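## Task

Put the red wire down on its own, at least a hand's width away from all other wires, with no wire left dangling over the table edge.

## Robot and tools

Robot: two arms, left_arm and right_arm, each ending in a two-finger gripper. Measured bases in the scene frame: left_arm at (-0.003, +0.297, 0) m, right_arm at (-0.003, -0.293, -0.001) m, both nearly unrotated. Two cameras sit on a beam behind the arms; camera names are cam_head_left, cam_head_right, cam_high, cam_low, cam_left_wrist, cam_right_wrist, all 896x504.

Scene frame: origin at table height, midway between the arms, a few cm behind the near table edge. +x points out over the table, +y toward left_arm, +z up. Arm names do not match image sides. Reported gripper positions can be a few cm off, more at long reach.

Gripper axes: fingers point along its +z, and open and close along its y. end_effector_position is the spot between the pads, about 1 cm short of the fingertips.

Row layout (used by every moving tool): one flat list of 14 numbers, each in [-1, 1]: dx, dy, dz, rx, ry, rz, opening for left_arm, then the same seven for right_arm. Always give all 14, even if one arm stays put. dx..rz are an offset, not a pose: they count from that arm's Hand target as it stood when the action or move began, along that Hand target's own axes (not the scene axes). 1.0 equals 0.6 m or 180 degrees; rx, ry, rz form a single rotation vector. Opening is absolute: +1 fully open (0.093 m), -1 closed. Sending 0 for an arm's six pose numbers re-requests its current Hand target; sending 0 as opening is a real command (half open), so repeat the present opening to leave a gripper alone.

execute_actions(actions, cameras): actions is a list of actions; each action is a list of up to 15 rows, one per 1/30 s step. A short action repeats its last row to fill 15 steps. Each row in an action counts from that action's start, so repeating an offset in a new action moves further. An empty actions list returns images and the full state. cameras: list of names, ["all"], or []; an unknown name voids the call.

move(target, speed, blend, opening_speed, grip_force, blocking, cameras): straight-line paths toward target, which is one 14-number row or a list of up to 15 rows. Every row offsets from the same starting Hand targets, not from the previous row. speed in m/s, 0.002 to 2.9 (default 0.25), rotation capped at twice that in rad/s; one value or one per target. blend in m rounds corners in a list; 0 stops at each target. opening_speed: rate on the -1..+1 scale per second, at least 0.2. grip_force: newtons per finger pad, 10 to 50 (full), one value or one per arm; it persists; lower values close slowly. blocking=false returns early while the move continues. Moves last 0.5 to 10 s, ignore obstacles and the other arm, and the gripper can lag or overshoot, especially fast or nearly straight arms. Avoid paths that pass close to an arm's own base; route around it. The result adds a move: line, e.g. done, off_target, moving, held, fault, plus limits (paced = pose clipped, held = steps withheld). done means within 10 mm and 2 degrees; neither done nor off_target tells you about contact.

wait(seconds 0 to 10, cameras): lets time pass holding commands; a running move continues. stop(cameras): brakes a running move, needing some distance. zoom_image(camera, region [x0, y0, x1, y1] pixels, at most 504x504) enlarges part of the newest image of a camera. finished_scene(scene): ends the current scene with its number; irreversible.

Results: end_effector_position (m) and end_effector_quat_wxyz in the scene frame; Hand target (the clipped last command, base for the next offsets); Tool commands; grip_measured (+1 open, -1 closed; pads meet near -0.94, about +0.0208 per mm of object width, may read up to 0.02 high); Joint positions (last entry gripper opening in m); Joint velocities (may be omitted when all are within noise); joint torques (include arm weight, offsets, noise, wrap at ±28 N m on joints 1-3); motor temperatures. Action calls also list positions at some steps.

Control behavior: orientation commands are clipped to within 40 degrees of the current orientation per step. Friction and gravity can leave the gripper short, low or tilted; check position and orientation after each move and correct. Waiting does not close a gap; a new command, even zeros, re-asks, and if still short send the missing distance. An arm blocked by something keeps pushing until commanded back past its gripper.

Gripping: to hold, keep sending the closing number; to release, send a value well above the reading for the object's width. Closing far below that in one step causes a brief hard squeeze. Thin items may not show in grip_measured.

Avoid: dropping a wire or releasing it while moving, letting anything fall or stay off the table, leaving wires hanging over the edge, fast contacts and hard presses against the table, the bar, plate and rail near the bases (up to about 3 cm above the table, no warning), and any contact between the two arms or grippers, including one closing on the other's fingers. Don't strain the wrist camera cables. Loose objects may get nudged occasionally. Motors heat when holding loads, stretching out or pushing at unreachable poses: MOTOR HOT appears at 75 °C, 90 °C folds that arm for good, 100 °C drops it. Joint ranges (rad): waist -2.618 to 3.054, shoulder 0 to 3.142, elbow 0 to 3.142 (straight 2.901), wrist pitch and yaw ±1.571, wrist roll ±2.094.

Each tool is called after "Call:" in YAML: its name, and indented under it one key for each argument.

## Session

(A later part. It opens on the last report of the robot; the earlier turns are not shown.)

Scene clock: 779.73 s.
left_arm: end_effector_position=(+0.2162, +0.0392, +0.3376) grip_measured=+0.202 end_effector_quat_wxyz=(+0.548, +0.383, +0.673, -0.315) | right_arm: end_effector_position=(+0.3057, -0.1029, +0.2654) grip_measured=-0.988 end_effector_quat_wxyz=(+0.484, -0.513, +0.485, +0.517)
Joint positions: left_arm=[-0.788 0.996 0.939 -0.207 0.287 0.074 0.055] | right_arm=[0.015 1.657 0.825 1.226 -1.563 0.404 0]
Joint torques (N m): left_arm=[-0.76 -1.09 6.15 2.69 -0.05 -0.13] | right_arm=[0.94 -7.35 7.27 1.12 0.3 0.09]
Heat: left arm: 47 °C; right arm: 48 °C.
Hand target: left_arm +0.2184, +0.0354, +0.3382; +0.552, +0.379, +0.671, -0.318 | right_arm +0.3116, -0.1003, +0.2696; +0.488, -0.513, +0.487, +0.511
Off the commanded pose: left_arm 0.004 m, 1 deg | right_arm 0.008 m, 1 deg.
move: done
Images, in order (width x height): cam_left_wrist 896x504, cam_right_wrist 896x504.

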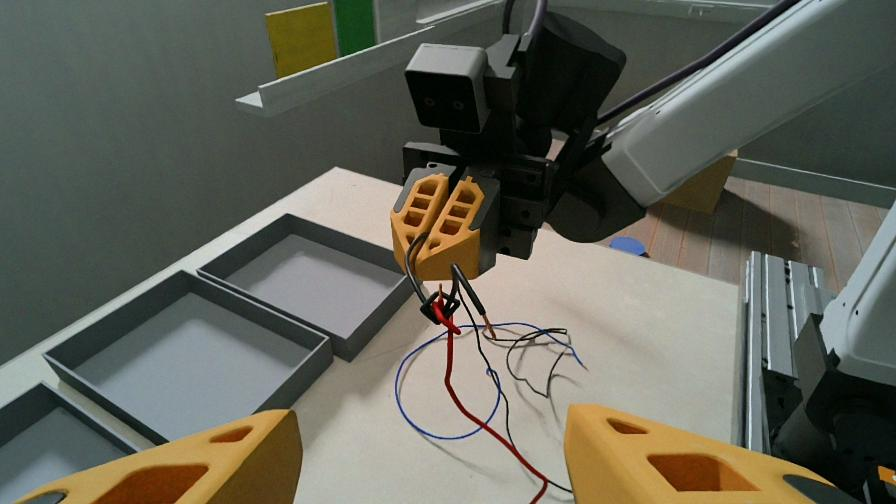

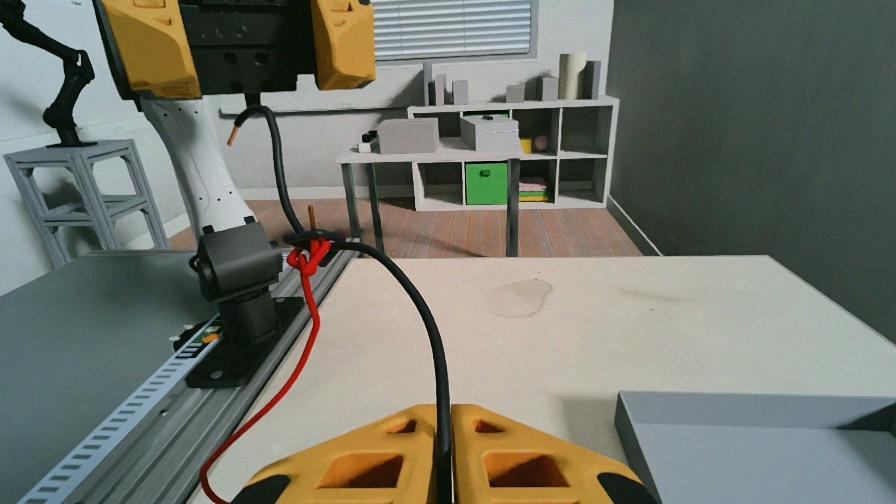

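Call:
move:
  target: [-0.013,-0.005,0.118,0,0,0,0.0,0,0,0,0,0,0,-1]
  speed: 0.08
  cameras: ["cam_right_wrist","cam_left_wrist"]

Scene clock: 786.77 s.
left_arm: end_effector_position=(+0.2484, -0.0210, +0.3127) grip_measured=+0.002 end_effector_quat_wxyz=(+0.533, +0.387, +0.685, -0.310) | right_arm: end_effector_position=(+0.3057, -0.1029, +0.2654) grip_measured=-0.988 end_effector_quat_wxyz=(+0.484, -0.513, +0.485, +0.517)
Joint positions: left_arm=[-0.873 1.259 1.007 -0.048 0.205 0.052 0.045] | right_arm=[0.015 1.657 0.825 1.226 -1.563 0.404 0]
Joint torques (N m): left_arm=[-0.76 -2.96 9.5 2.72 -0.04 -0.14] | right_arm=[0.92 -7.54 7.25 1.15 0.38 0.09]
Heat: left arm: 46 °C; right arm: 48 °C.
Hand target: left_arm +0.2521, -0.0272, +0.3324; +0.552, +0.379, +0.671, -0.318 | right_arm +0.3116, -0.1003, +0.2696; +0.488, -0.513, +0.487, +0.511
Off the commanded pose: left_arm 0.021 m, 3 deg | right_arm 0.008 m, 1 deg.
move: off_target (left_arm)
Images, in order (width x height): cam_left_wrist 896x504, cam_right_wrist 896x504.

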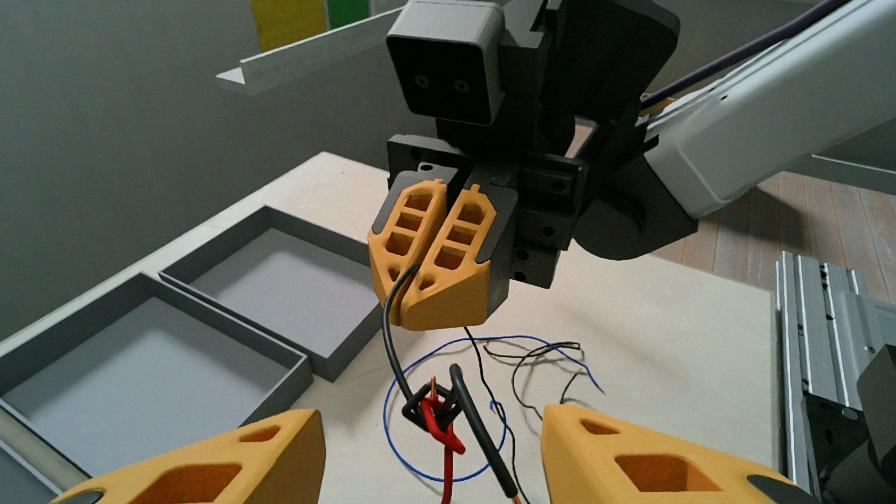

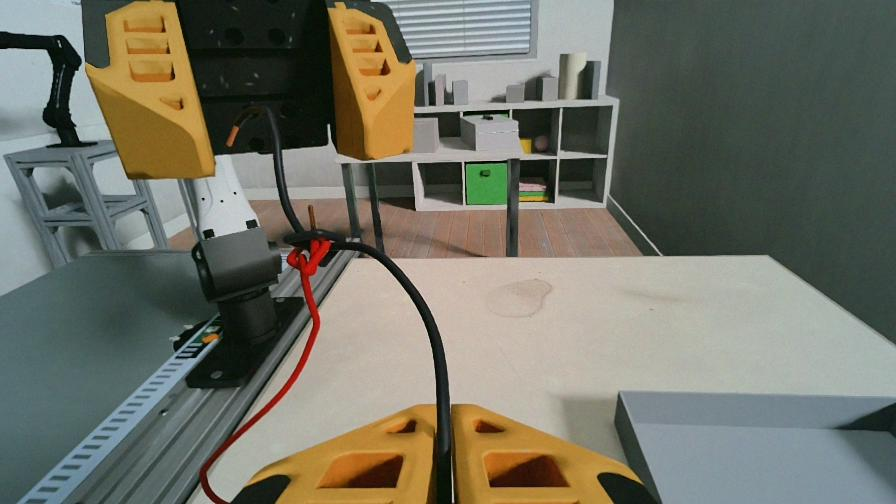

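Call:
move:
  target: [0,0,0.0,0,0,0,-1,0,0,0,0,0,0,-1]
  opening_speed: 1.0
  cameras: ["cam_right_wrist","cam_left_wrist"]

Scene clock: 790.23 s.
left_arm: end_effector_position=(+0.2485, -0.0210, +0.3129) grip_measured=-0.967 end_effector_quat_wxyz=(+0.533, +0.387, +0.685, -0.311) | right_arm: end_effector_position=(+0.3057, -0.1029, +0.2654) grip_measured=-0.988 end_effector_quat_wxyz=(+0.484, -0.513, +0.485, +0.517)
Joint positions: left_arm=[-0.873 1.259 1.007 -0.047 0.205 0.052 0] | right_arm=[0.015 1.657 0.825 1.226 -1.563 0.404 0]
Joint torques (N m): left_arm=[-0.72 -2.97 9.51 2.72 -0.05 -0.11] | right_arm=[0.91 -7.46 7.16 1.19 0.33 0.15]
Heat: left arm: 46 °C; right arm: 48 °C.
Hand target: left_arm +0.2521, -0.0272, +0.3324; +0.552, +0.379, +0.671, -0.318 | right_arm +0.3116, -0.1003, +0.2696; +0.488, -0.513, +0.487, +0.511
Off the commanded pose: left_arm 0.021 m, 3 deg | right_arm 0.008 m, 1 deg.
move: off_target (left_arm)
Images, in order (width x height): cam_left_wrist 896x504, cam_right_wrist 896x504.

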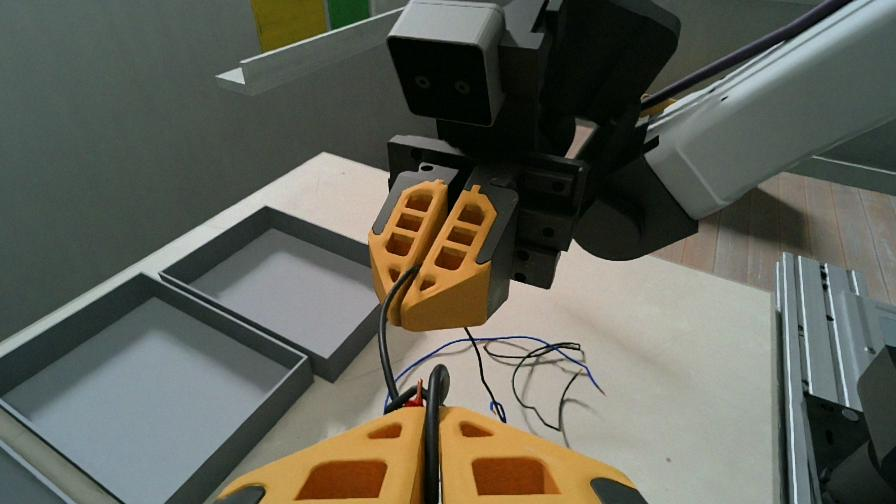

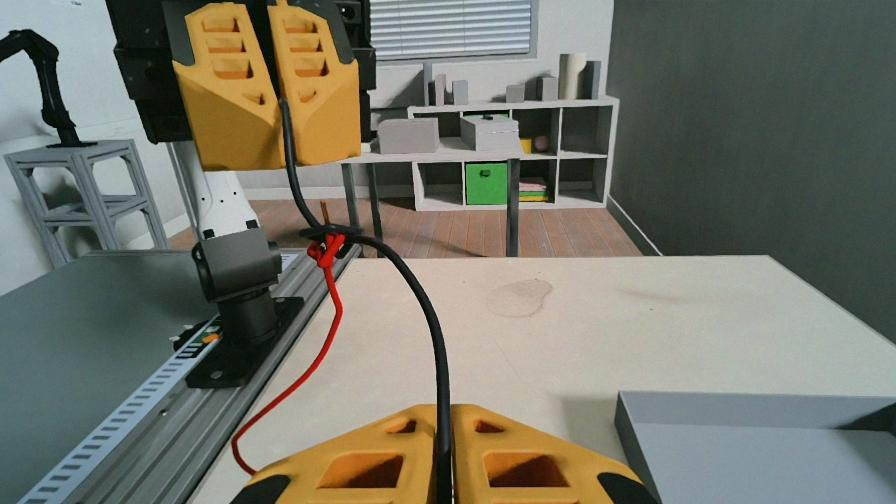

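Call:
move:
  target: [-0.03,0,-0.16,0,0,0,-1,0,0,0,0,0,0,-1]
  speed: 0.05
  cameras: ["cam_right_wrist","cam_left_wrist"]

Call:
zoom_image:
  camera: "cam_right_wrist"
  region: [200, 100, 500, 400]

Scene clock: 795.60 s.
left_arm: end_effector_position=(+0.2176, +0.0331, +0.3205) grip_measured=-0.967 end_effector_quat_wxyz=(+0.499, +0.385, +0.713, -0.306) | right_arm: end_effector_position=(+0.2892, -0.0851, +0.2778) grip_measured=-0.988 end_effector_quat_wxyz=(+0.493, -0.550, +0.443, +0.509)
Joint positions: left_arm=[-0.808 1.057 1.007 -0.335 0.263 0.052 0] | right_arm=[0.076 1.657 0.834 1.376 -1.564 0.464 0]
Joint torques (N m): left_arm=[1.39 -9.5 8.8 2.44 0.25 0.15] | right_arm=[-5.45 -5.46 6.04 0.63 0.48 0.28]
Heat: left arm: 46 °C; right arm: 48 °C.
Hand target: left_arm +0.2059, +0.0512, +0.3683; +0.552, +0.379, +0.671, -0.318 | right_arm +0.3117, -0.1004, +0.2696; -0.488, +0.513, -0.487, -0.511
Off the commanded pose: left_arm 0.052 m, 8 deg | right_arm 0.028 m, 7 deg.
move: off_target (left_arm, right_arm)
Images, in order (width x height): cam_left_wrist 896x504, cam_right_wrist 896x504.

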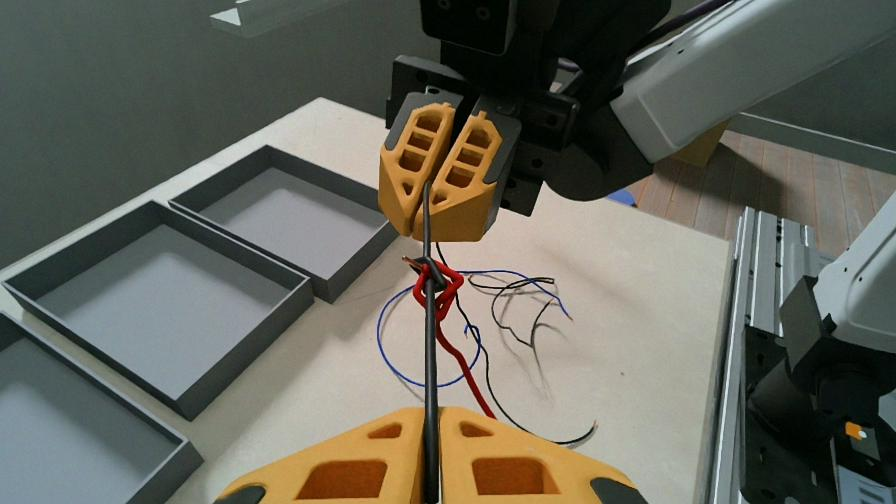

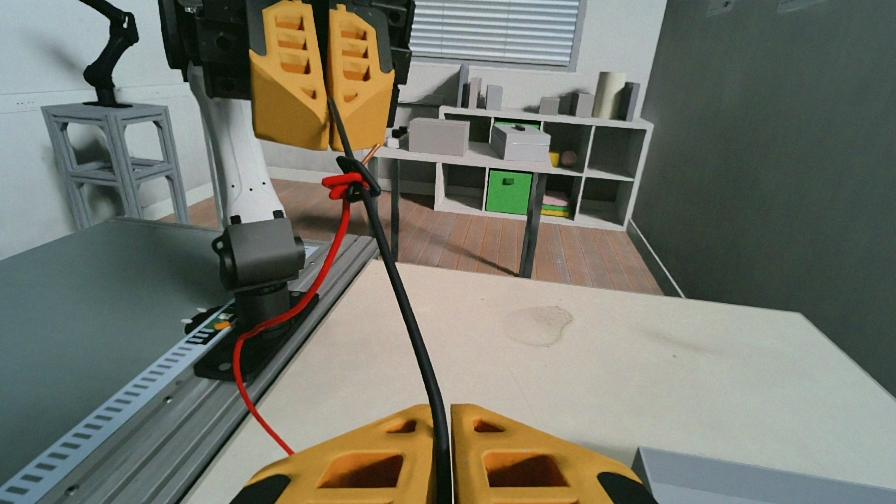

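Scaled by 1.680 from the camera's 896x504 image, which has a finer 1280x720 frame.

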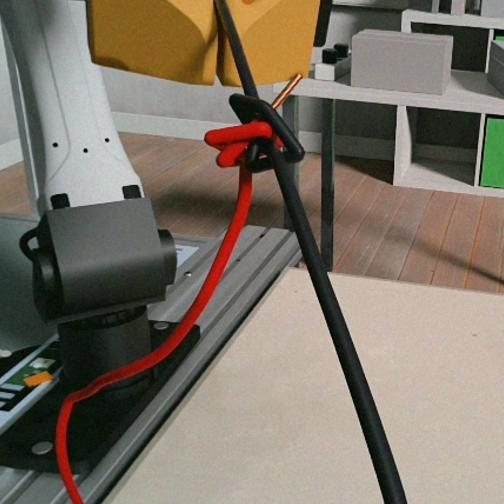

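Call:
move:
  target:
    - [0.03,0,0.16,0,0,0,-1,0,0,0,0,0,0,-1]
    - [0.03,0,0.16,0,0,0,0.2,0,0,0,0,0,0,-1]
    - [0.05,0,0.02,0,0,0,0.2,0,0,0,0,0,0,-1]
  speed: 0.08
  opening_speed: 1.0
  cameras: ["cam_right_wrist","cam_left_wrist"]

Call:
zoom_image:
  camera: "cam_left_wrist"
  region: [350, 200, 590, 400]

Call:
zoom_image:
  camera: "cam_right_wrist"
  region: [200, 100, 450, 300]

Scene clock: 809.37 s.
left_arm: end_effector_position=(+0.2086, +0.0443, +0.3379) grip_measured=+0.198 end_effector_quat_wxyz=(+0.551, +0.375, +0.674, -0.320) | right_arm: end_effector_position=(+0.3047, -0.0990, +0.2676) grip_measured=-0.988 end_effector_quat_wxyz=(+0.481, -0.516, +0.481, +0.520)
Joint positions: left_arm=[-0.799 0.954 0.915 -0.211 0.273 0.052 0.055] | right_arm=[0.027 1.686 0.834 1.351 -1.563 0.507 0]
Joint torques (N m): left_arm=[0.58 -1.99 5.86 2.39 0.13 0.12] | right_arm=[-0.32 -7.8 6.69 1.03 0.4 0.07]
Heat: left arm: 48 °C; right arm: 48 °C.
Hand target: left_arm +0.2088, +0.0457, +0.3366; +0.552, +0.378, +0.671, -0.318 | right_arm +0.3116, -0.1004, +0.2697; +0.488, -0.513, +0.487, +0.511
Off the commanded pose: left_arm 0.002 m, 1 deg | right_arm 0.007 m, 2 deg.
move: done; target 2's new opening was sent with left_arm's hand 0.021 m and 3 deg from that target
Images, in order (width x height): cam_left_wrist 896x504, cam_right_wrist 896x504.

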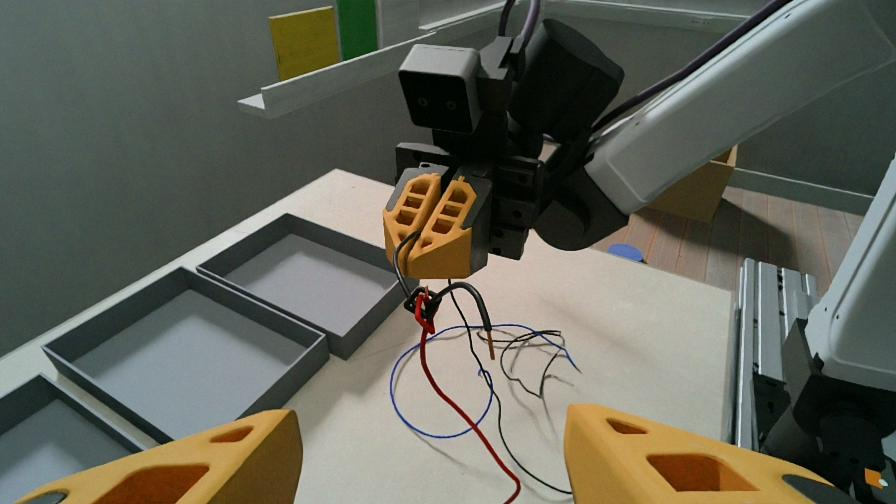

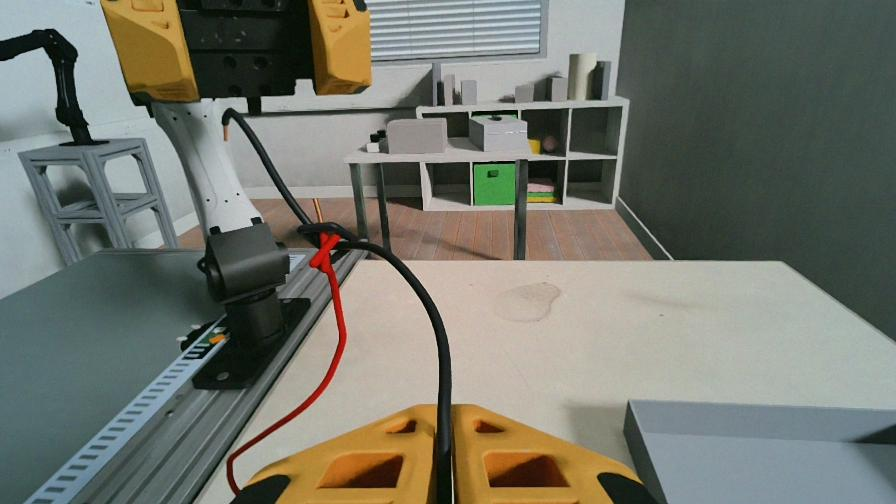

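Scaled by 2.100 from the camera's 896x504 image, which has a finer 1280x720 frame.

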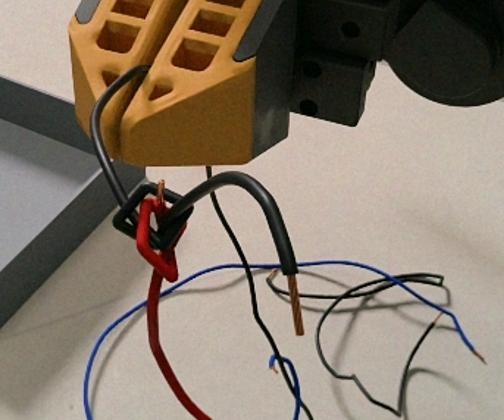

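Scaled by 2.016 from the camera's 896x504 image, which has a finer 1280x720 frame.

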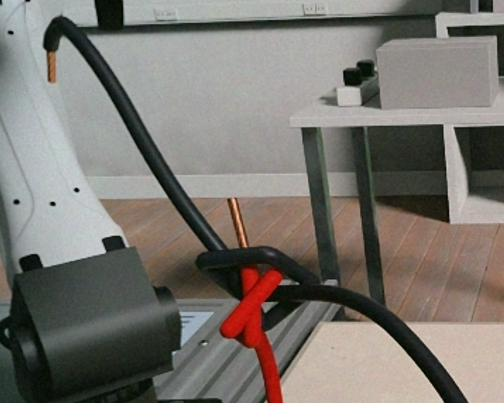

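Call:
move:
  target: [-0.02,0.013,0.105,0,0,0,0.0,0,0,0,0,0,0,-1]
  speed: 0.08
  cameras: ["cam_right_wrist","cam_left_wrist"]

Call:
zoom_image:
  camera: "cam_left_wrist"
  region: [300, 300, 600, 504]

Call:
zoom_image:
  camera: "cam_right_wrist"
  region: [150, 100, 450, 300]

Scene clock: 818.43 s.
left_arm: end_effector_position=(+0.2445, +0.0001, +0.3187) grip_measured=+0.002 end_effector_quat_wxyz=(+0.533, +0.382, +0.686, -0.315) | right_arm: end_effector_position=(+0.3047, -0.0990, +0.2675) grip_measured=-0.988 end_effector_quat_wxyz=(+0.481, -0.516, +0.482, +0.520)
Joint positions: left_arm=[-0.826 1.187 0.985 -0.094 0.252 0.052 0.045] | right_arm=[0.027 1.686 0.834 1.35 -1.563 0.507 0]
Joint torques (N m): left_arm=[-0.77 -2.43 9.14 2.7 -0.05 -0.01] | right_arm=[-0.25 -7.46 6.58 1.07 0.43 0.02]
Heat: left arm: 46 °C; right arm: 48 °C.
Hand target: left_arm +0.2483, -0.0054, +0.3362; +0.552, +0.379, +0.672, -0.318 | right_arm +0.3116, -0.1004, +0.2697; +0.488, -0.513, +0.487, +0.511
Off the commanded pose: left_arm 0.019 m, 3 deg | right_arm 0.007 m, 2 deg.
move: off_target (left_arm)
Images, in order (width x height): cam_left_wrist 896x504, cam_right_wrist 896x504.

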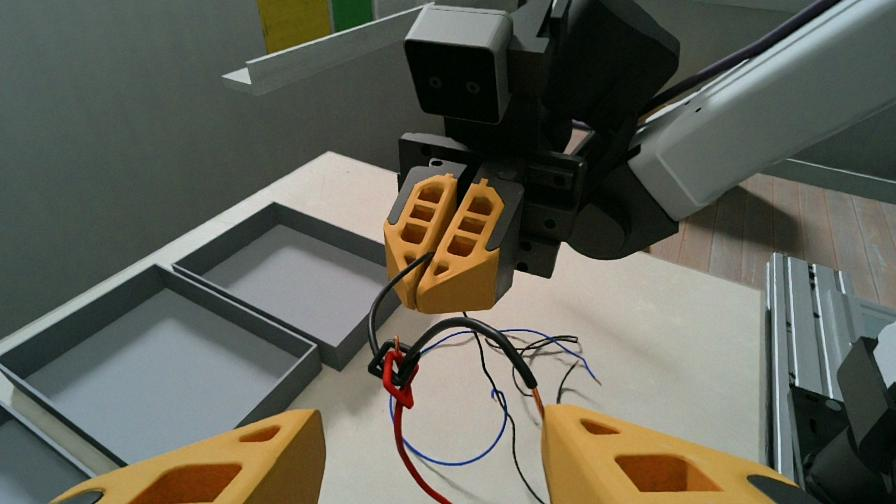

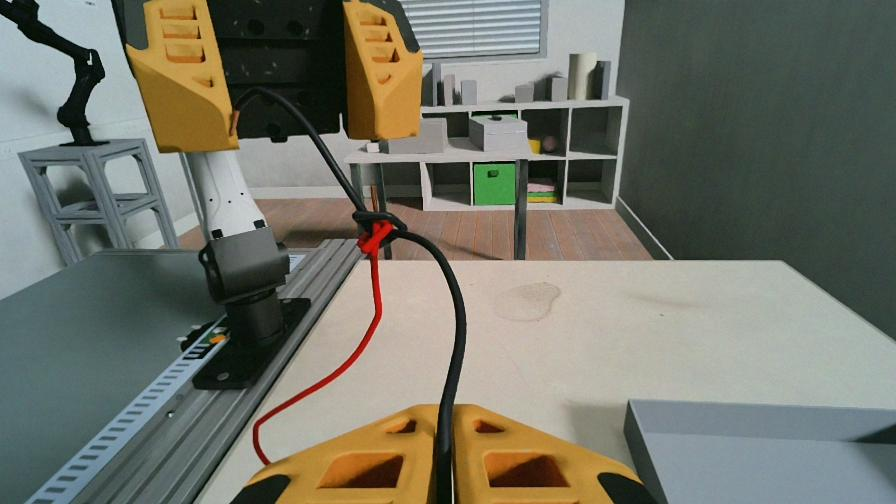

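Scaled by 1.680 from the camera's 896x504 image, which has a finer 1280x720 frame.

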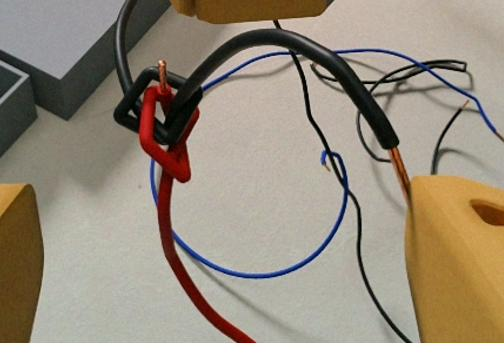

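Scaled by 1.680 from the camera's 896x504 image, which has a finer 1280x720 frame.

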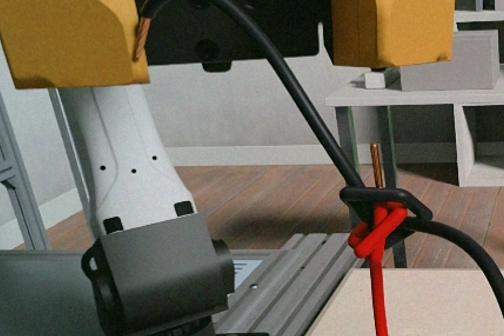

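Call:
move:
  target: [0.0,0.023,0.063,0,0,0,0.0,0,0,0,0,0,0,-1]
  speed: 0.05
  cameras: ["cam_right_wrist","cam_left_wrist"]

Call:
zoom_image:
  camera: "cam_left_wrist"
  region: [300, 300, 600, 504]

Call:
zoom_image:
  camera: "cam_right_wrist"
  region: [150, 100, 500, 350]

Scene clock: 828.10 s.
left_arm: end_effector_position=(+0.2718, -0.0270, +0.3110) grip_measured=+0.002 end_effector_quat_wxyz=(+0.532, +0.382, +0.687, -0.315) | right_arm: end_effector_position=(+0.3048, -0.0990, +0.2674) grip_measured=-0.988 end_effector_quat_wxyz=(+0.481, -0.516, +0.482, +0.520)
Joint positions: left_arm=[-0.826 1.34 1.054 -0.013 0.252 0.052 0.045] | right_arm=[0.027 1.686 0.834 1.35 -1.563 0.507 0]
Joint torques (N m): left_arm=[0.57 -3.45 9.37 2.72 0.09 0.05] | right_arm=[-0.31 -7.64 6.61 1.05 0.43 0.07]
Heat: left arm: 48 °C; right arm: 49 °C.
Hand target: left_arm +0.2791, -0.0303, +0.3290; +0.552, +0.379, +0.671, -0.318 | right_arm +0.3116, -0.1004, +0.2696; +0.488, -0.513, +0.487, +0.511
Off the commanded pose: left_arm 0.020 m, 3 deg | right_arm 0.007 m, 2 deg.
move: off_target (left_arm)
Images, in order (width x height): cam_left_wrist 896x504, cam_right_wrist 896x504.

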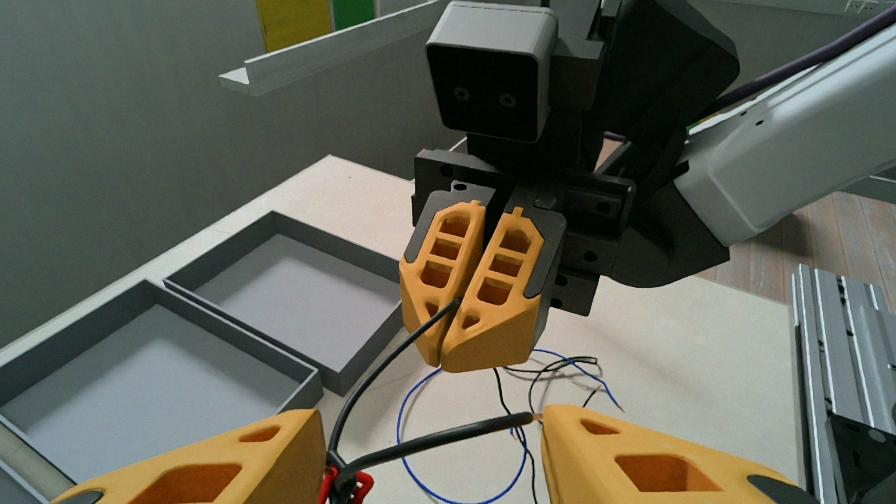

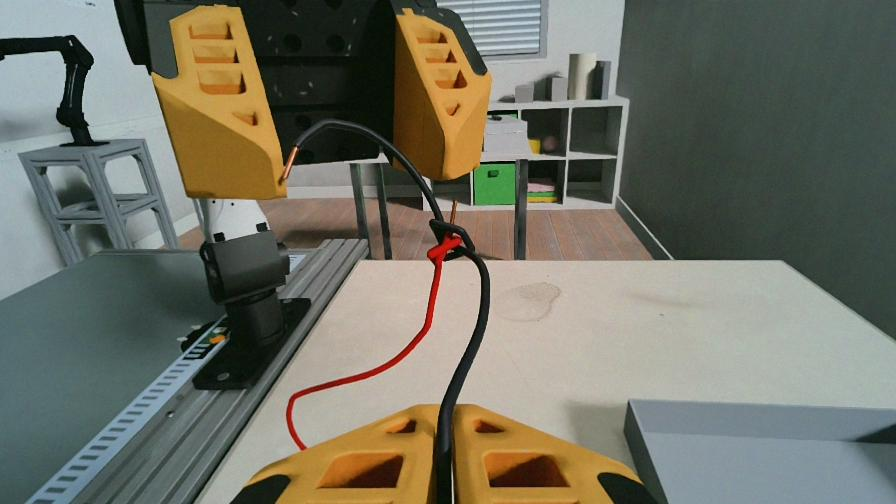

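Scaled by 1.680 from the camera's 896x504 image, which has a finer 1280x720 frame.

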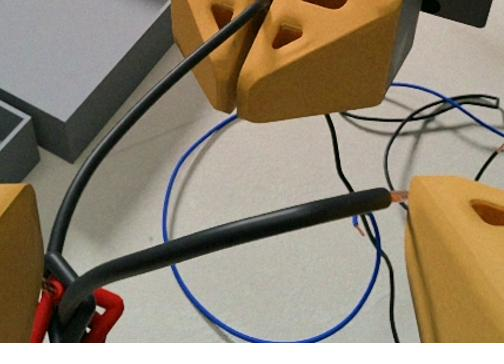

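Scaled by 1.440 from the camera's 896x504 image, which has a finer 1280x720 frame.

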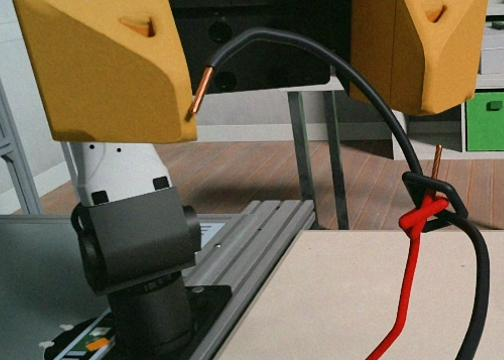

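Call:
move:
  target:
    - [0.0,0,-0.08,0,0,0,0.0,0,0,0,0,0,0,-1]
    - [0.06,0.03,-0.08,0,0,0,0.0,0,0,0,0,0,0,-1]
  speed: 0.08
  cameras: ["cam_right_wrist","cam_left_wrist"]

Call:
zoom_image:
  camera: "cam_left_wrist"
  region: [300, 200, 600, 404]

Scene clock: 835.43 s.
left_arm: end_effector_position=(+0.2675, +0.0223, +0.2898) grip_measured=+0.002 end_effector_quat_wxyz=(+0.531, +0.376, +0.689, -0.318) | right_arm: end_effector_position=(+0.3048, -0.0990, +0.2674) grip_measured=-0.988 end_effector_quat_wxyz=(+0.481, -0.516, +0.482, +0.520)
Joint positions: left_arm=[-0.696 1.195 0.88 0.008 0.373 0.077 0.045] | right_arm=[0.027 1.686 0.834 1.35 -1.563 0.507 0]
Joint torques (N m): left_arm=[0.49 -5.05 6.35 2.64 0.17 0.15] | right_arm=[-0.61 -7.66 6.39 1.05 0.39 -0.01]
Heat: left arm: 47 °C; right arm: 49 °C.
Hand target: left_arm +0.2668, +0.0251, +0.3025; +0.552, +0.379, +0.672, -0.318 | right_arm +0.3116, -0.1004, +0.2696; +0.488, -0.513, +0.487, +0.511
Off the commanded pose: left_arm 0.013 m, 3 deg | right_arm 0.007 m, 2 deg.
move: off_target (left_arm)
Images, in order (width x height): cam_left_wrist 896x504, cam_right_wrist 896x504.

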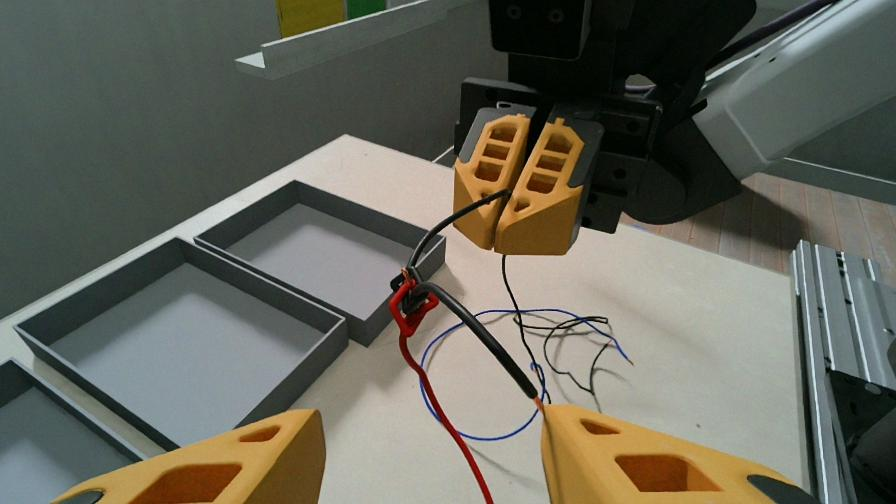

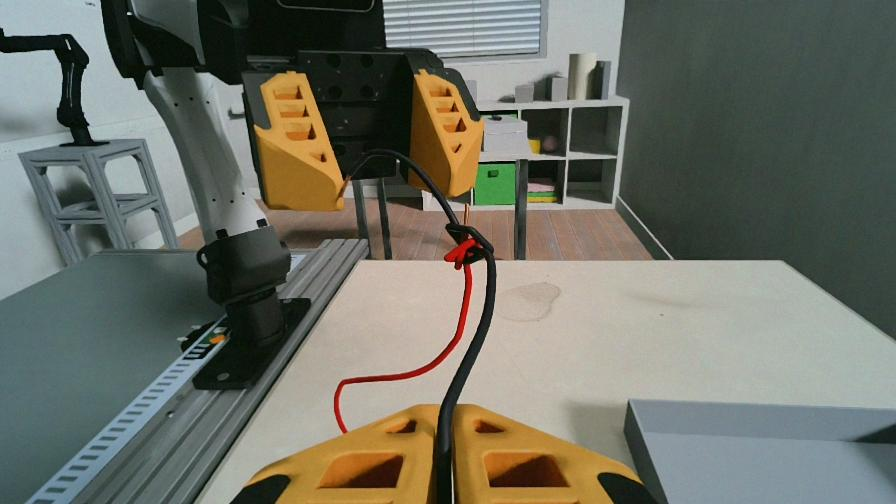

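Scaled by 1.680 from the camera's 896x504 image, which has a finer 1280x720 frame.

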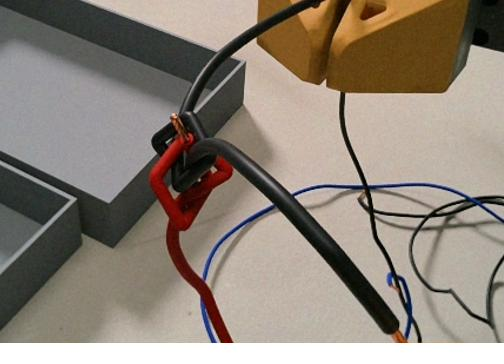

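Call:
move:
  target:
    - [0.0,0.02,0,0,0,0,0.5,0,0,0,0,0,0,-1]
    - [-0.013,0.021,0.11,0,0,0,0.5,0,0,0,0,0,0,-1]
  speed: 0.06
  cameras: ["cam_right_wrist","cam_left_wrist"]

Call:
zoom_image:
  camera: "cam_left_wrist"
  region: [250, 300, 550, 504]

Scene clock: 842.60 s.
left_arm: end_effector_position=(+0.3062, -0.0187, +0.2813) grip_measured=+0.498 end_effector_quat_wxyz=(+0.534, +0.384, +0.684, -0.314) | right_arm: end_effector_position=(+0.3049, -0.0990, +0.2675) grip_measured=-0.988 end_effector_quat_wxyz=(+0.481, -0.515, +0.482, +0.520)
Joint positions: left_arm=[-0.724 1.427 1.002 0.121 0.35 0.089 0.069] | right_arm=[0.027 1.686 0.834 1.349 -1.562 0.507 0]
Joint torques (N m): left_arm=[-0.77 -4.04 9.18 2.67 -0.03 -0.11] | right_arm=[-0.29 -7.8 6.53 1.13 0.42 0.07]
Heat: left arm: 48 °C; right arm: 49 °C.
Hand target: left_arm +0.3114, -0.0255, +0.2978; +0.552, +0.379, +0.671, -0.318 | right_arm +0.3116, -0.1004, +0.2696; +0.488, -0.513, +0.487, +0.511
Off the commanded pose: left_arm 0.018 m, 3 deg | right_arm 0.007 m, 2 deg.
move: off_target (left_arm)
Images, in order (width x height): cam_left_wrist 896x504, cam_right_wrist 896x504.

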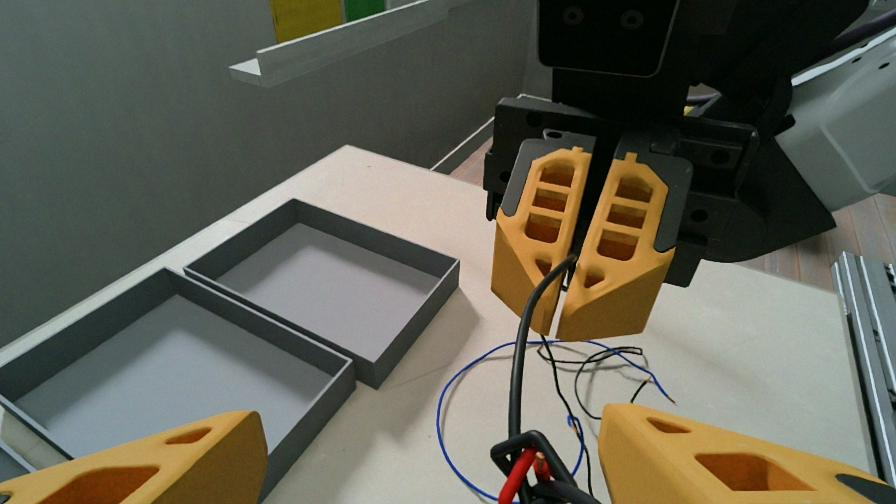

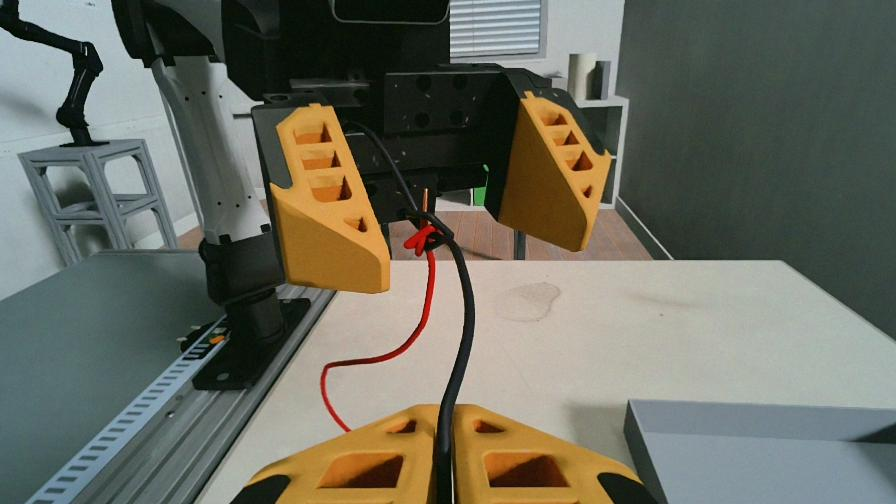

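Scaled by 1.680 from the camera's 896x504 image, which has a finer 1280x720 frame.

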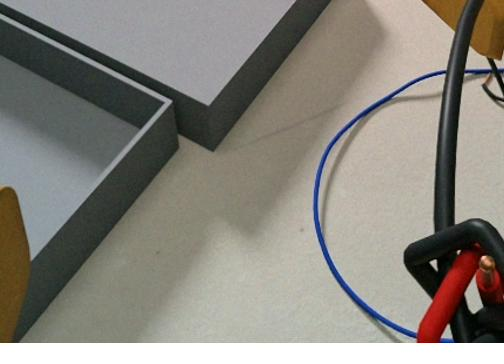

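Call:
move:
  target: [0.04,-0.022,-0.012,0,0,0,0.3,0,0,0,0,0,0,-1]
  speed: 0.06
  cameras: ["cam_right_wrist","cam_left_wrist"]

Call:
zoom_image:
  camera: "cam_left_wrist"
  region: [300, 300, 600, 504]

Call:
zoom_image:
  camera: "cam_right_wrist"
  region: [200, 100, 600, 400]

Scene clock: 848.00 s.
left_arm: end_effector_position=(+0.2972, -0.0227, +0.2580) grip_measured=+0.302 end_effector_quat_wxyz=(+0.531, +0.385, +0.686, -0.313) | right_arm: end_effector_position=(+0.3049, -0.0990, +0.2675) grip_measured=-0.988 end_effector_quat_wxyz=(+0.481, -0.515, +0.482, +0.520)
Joint positions: left_arm=[-0.752 1.427 0.915 0.203 0.323 0.083 0.06] | right_arm=[0.027 1.686 0.834 1.349 -1.562 0.507 0]
Joint torques (N m): left_arm=[-0.79 -7.31 6.28 2.68 -0.04 -0.13] | right_arm=[-0.38 -7.88 6.48 1.07 0.37 0.09]
Heat: left arm: 48 °C; right arm: 49 °C.
Hand target: left_arm +0.2940, -0.0223, +0.2757; +0.552, +0.379, +0.671, -0.318 | right_arm +0.3116, -0.1004, +0.2696; +0.488, -0.513, +0.487, +0.511
Off the commanded pose: left_arm 0.018 m, 3 deg | right_arm 0.007 m, 2 deg.
move: off_target (left_arm)
Images, in order (width x height): cam_left_wrist 896x504, cam_right_wrist 896x504.

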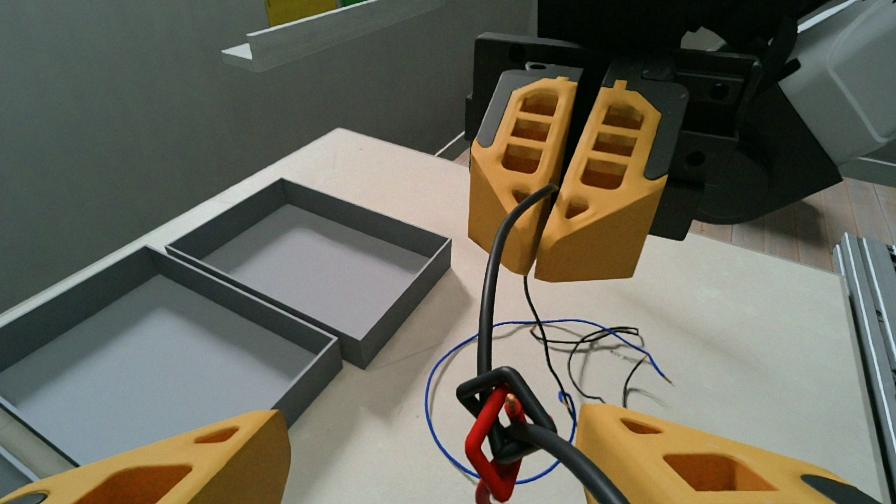

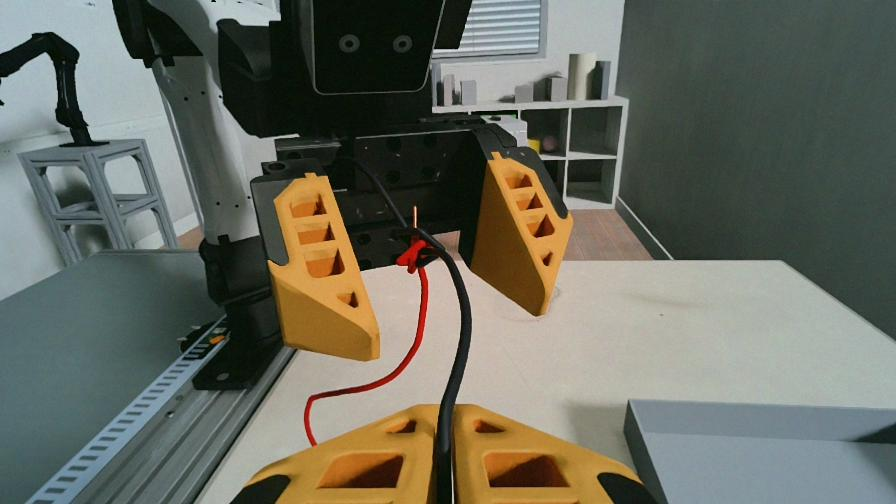

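Scaled by 1.680 from the camera's 896x504 image, which has a finer 1280x720 frame.

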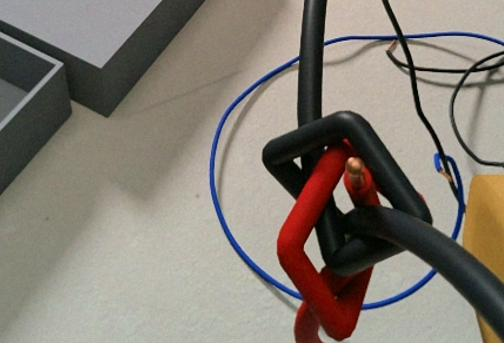

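Scaled by 1.260 from the camera's 896x504 image, which has a finer 1280x720 frame.

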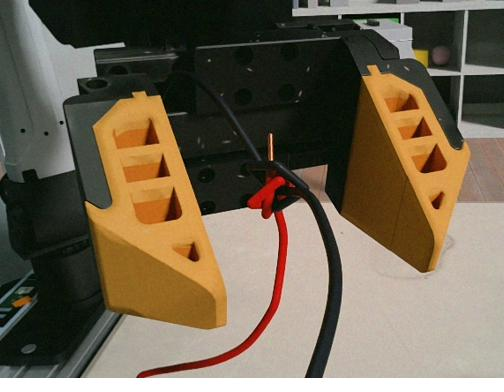

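Call:
move:
  target: [-0.025,-0.014,-0.045,0,0,0,0.3,0,0,0,0,0,0,-1]
  speed: 0.05
  cameras: ["cam_right_wrist","cam_left_wrist"]

Call:
zoom_image:
  camera: "cam_left_wrist"
  region: [300, 300, 600, 504]

Call:
zoom_image:
  camera: "cam_right_wrist"
  region: [200, 100, 600, 400]

Scene clock: 858.33 s.
left_arm: end_effector_position=(+0.2797, -0.0063, +0.2882) grip_measured=+0.302 end_effector_quat_wxyz=(+0.545, +0.382, +0.676, -0.314) | right_arm: end_effector_position=(+0.3049, -0.0990, +0.2675) grip_measured=-0.988 end_effector_quat_wxyz=(+0.481, -0.515, +0.482, +0.520)
Joint positions: left_arm=[-0.752 1.306 0.915 0.117 0.32 0.082 0.06] | right_arm=[0.027 1.686 0.834 1.349 -1.562 0.507 0]
Joint torques (N m): left_arm=[-1.01 -5.86 6.31 2.38 -0.03 -0.12] | right_arm=[-0.5 -7.77 6.63 1.04 0.33 0]
Motor temperatures (°C): left_arm=[25 36 45 50 28 25 26] | right_arm=[27 49 41 31 27 23 31]
Heat: left arm: 50 °C; right arm: 49 °C.
Hand target: left_arm +0.2749, -0.0062, +0.2955; +0.552, +0.379, +0.672, -0.318 | right_arm +0.3116, -0.1004, +0.2696; +0.488, -0.513, +0.487, +0.511
Off the commanded pose: left_arm 0.009 m, 1 deg | right_arm 0.007 m, 2 deg.
move: done
Images, in order (width x height): cam_left_wrist 896x504, cam_right_wrist 896x504.

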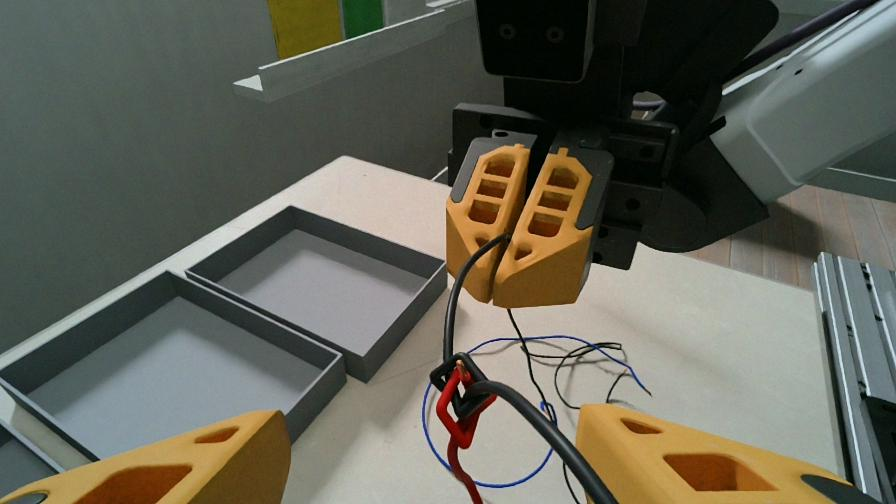

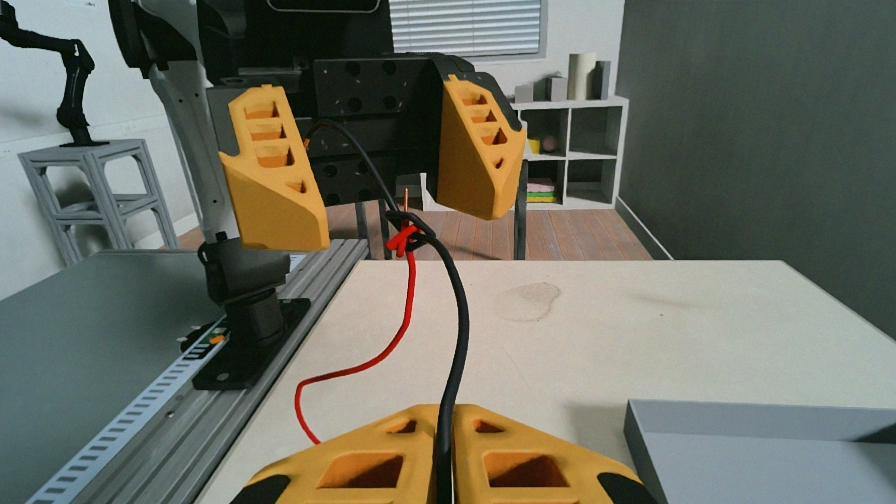

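Scaled by 1.680 from the camera's 896x504 image, which has a finer 1280x720 frame.

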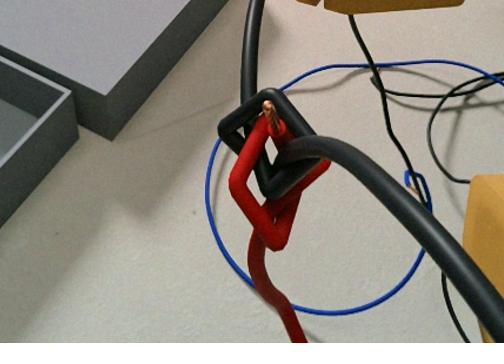

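Scaled by 1.260 from the camera's 896x504 image, which has a finer 1280x720 frame.

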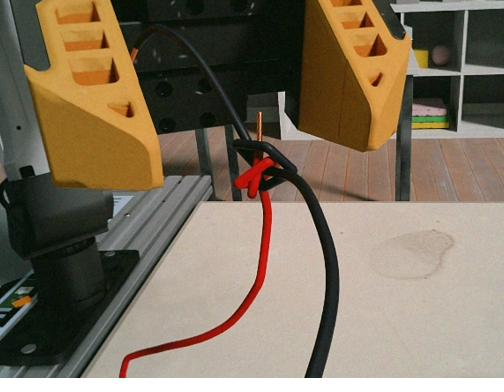

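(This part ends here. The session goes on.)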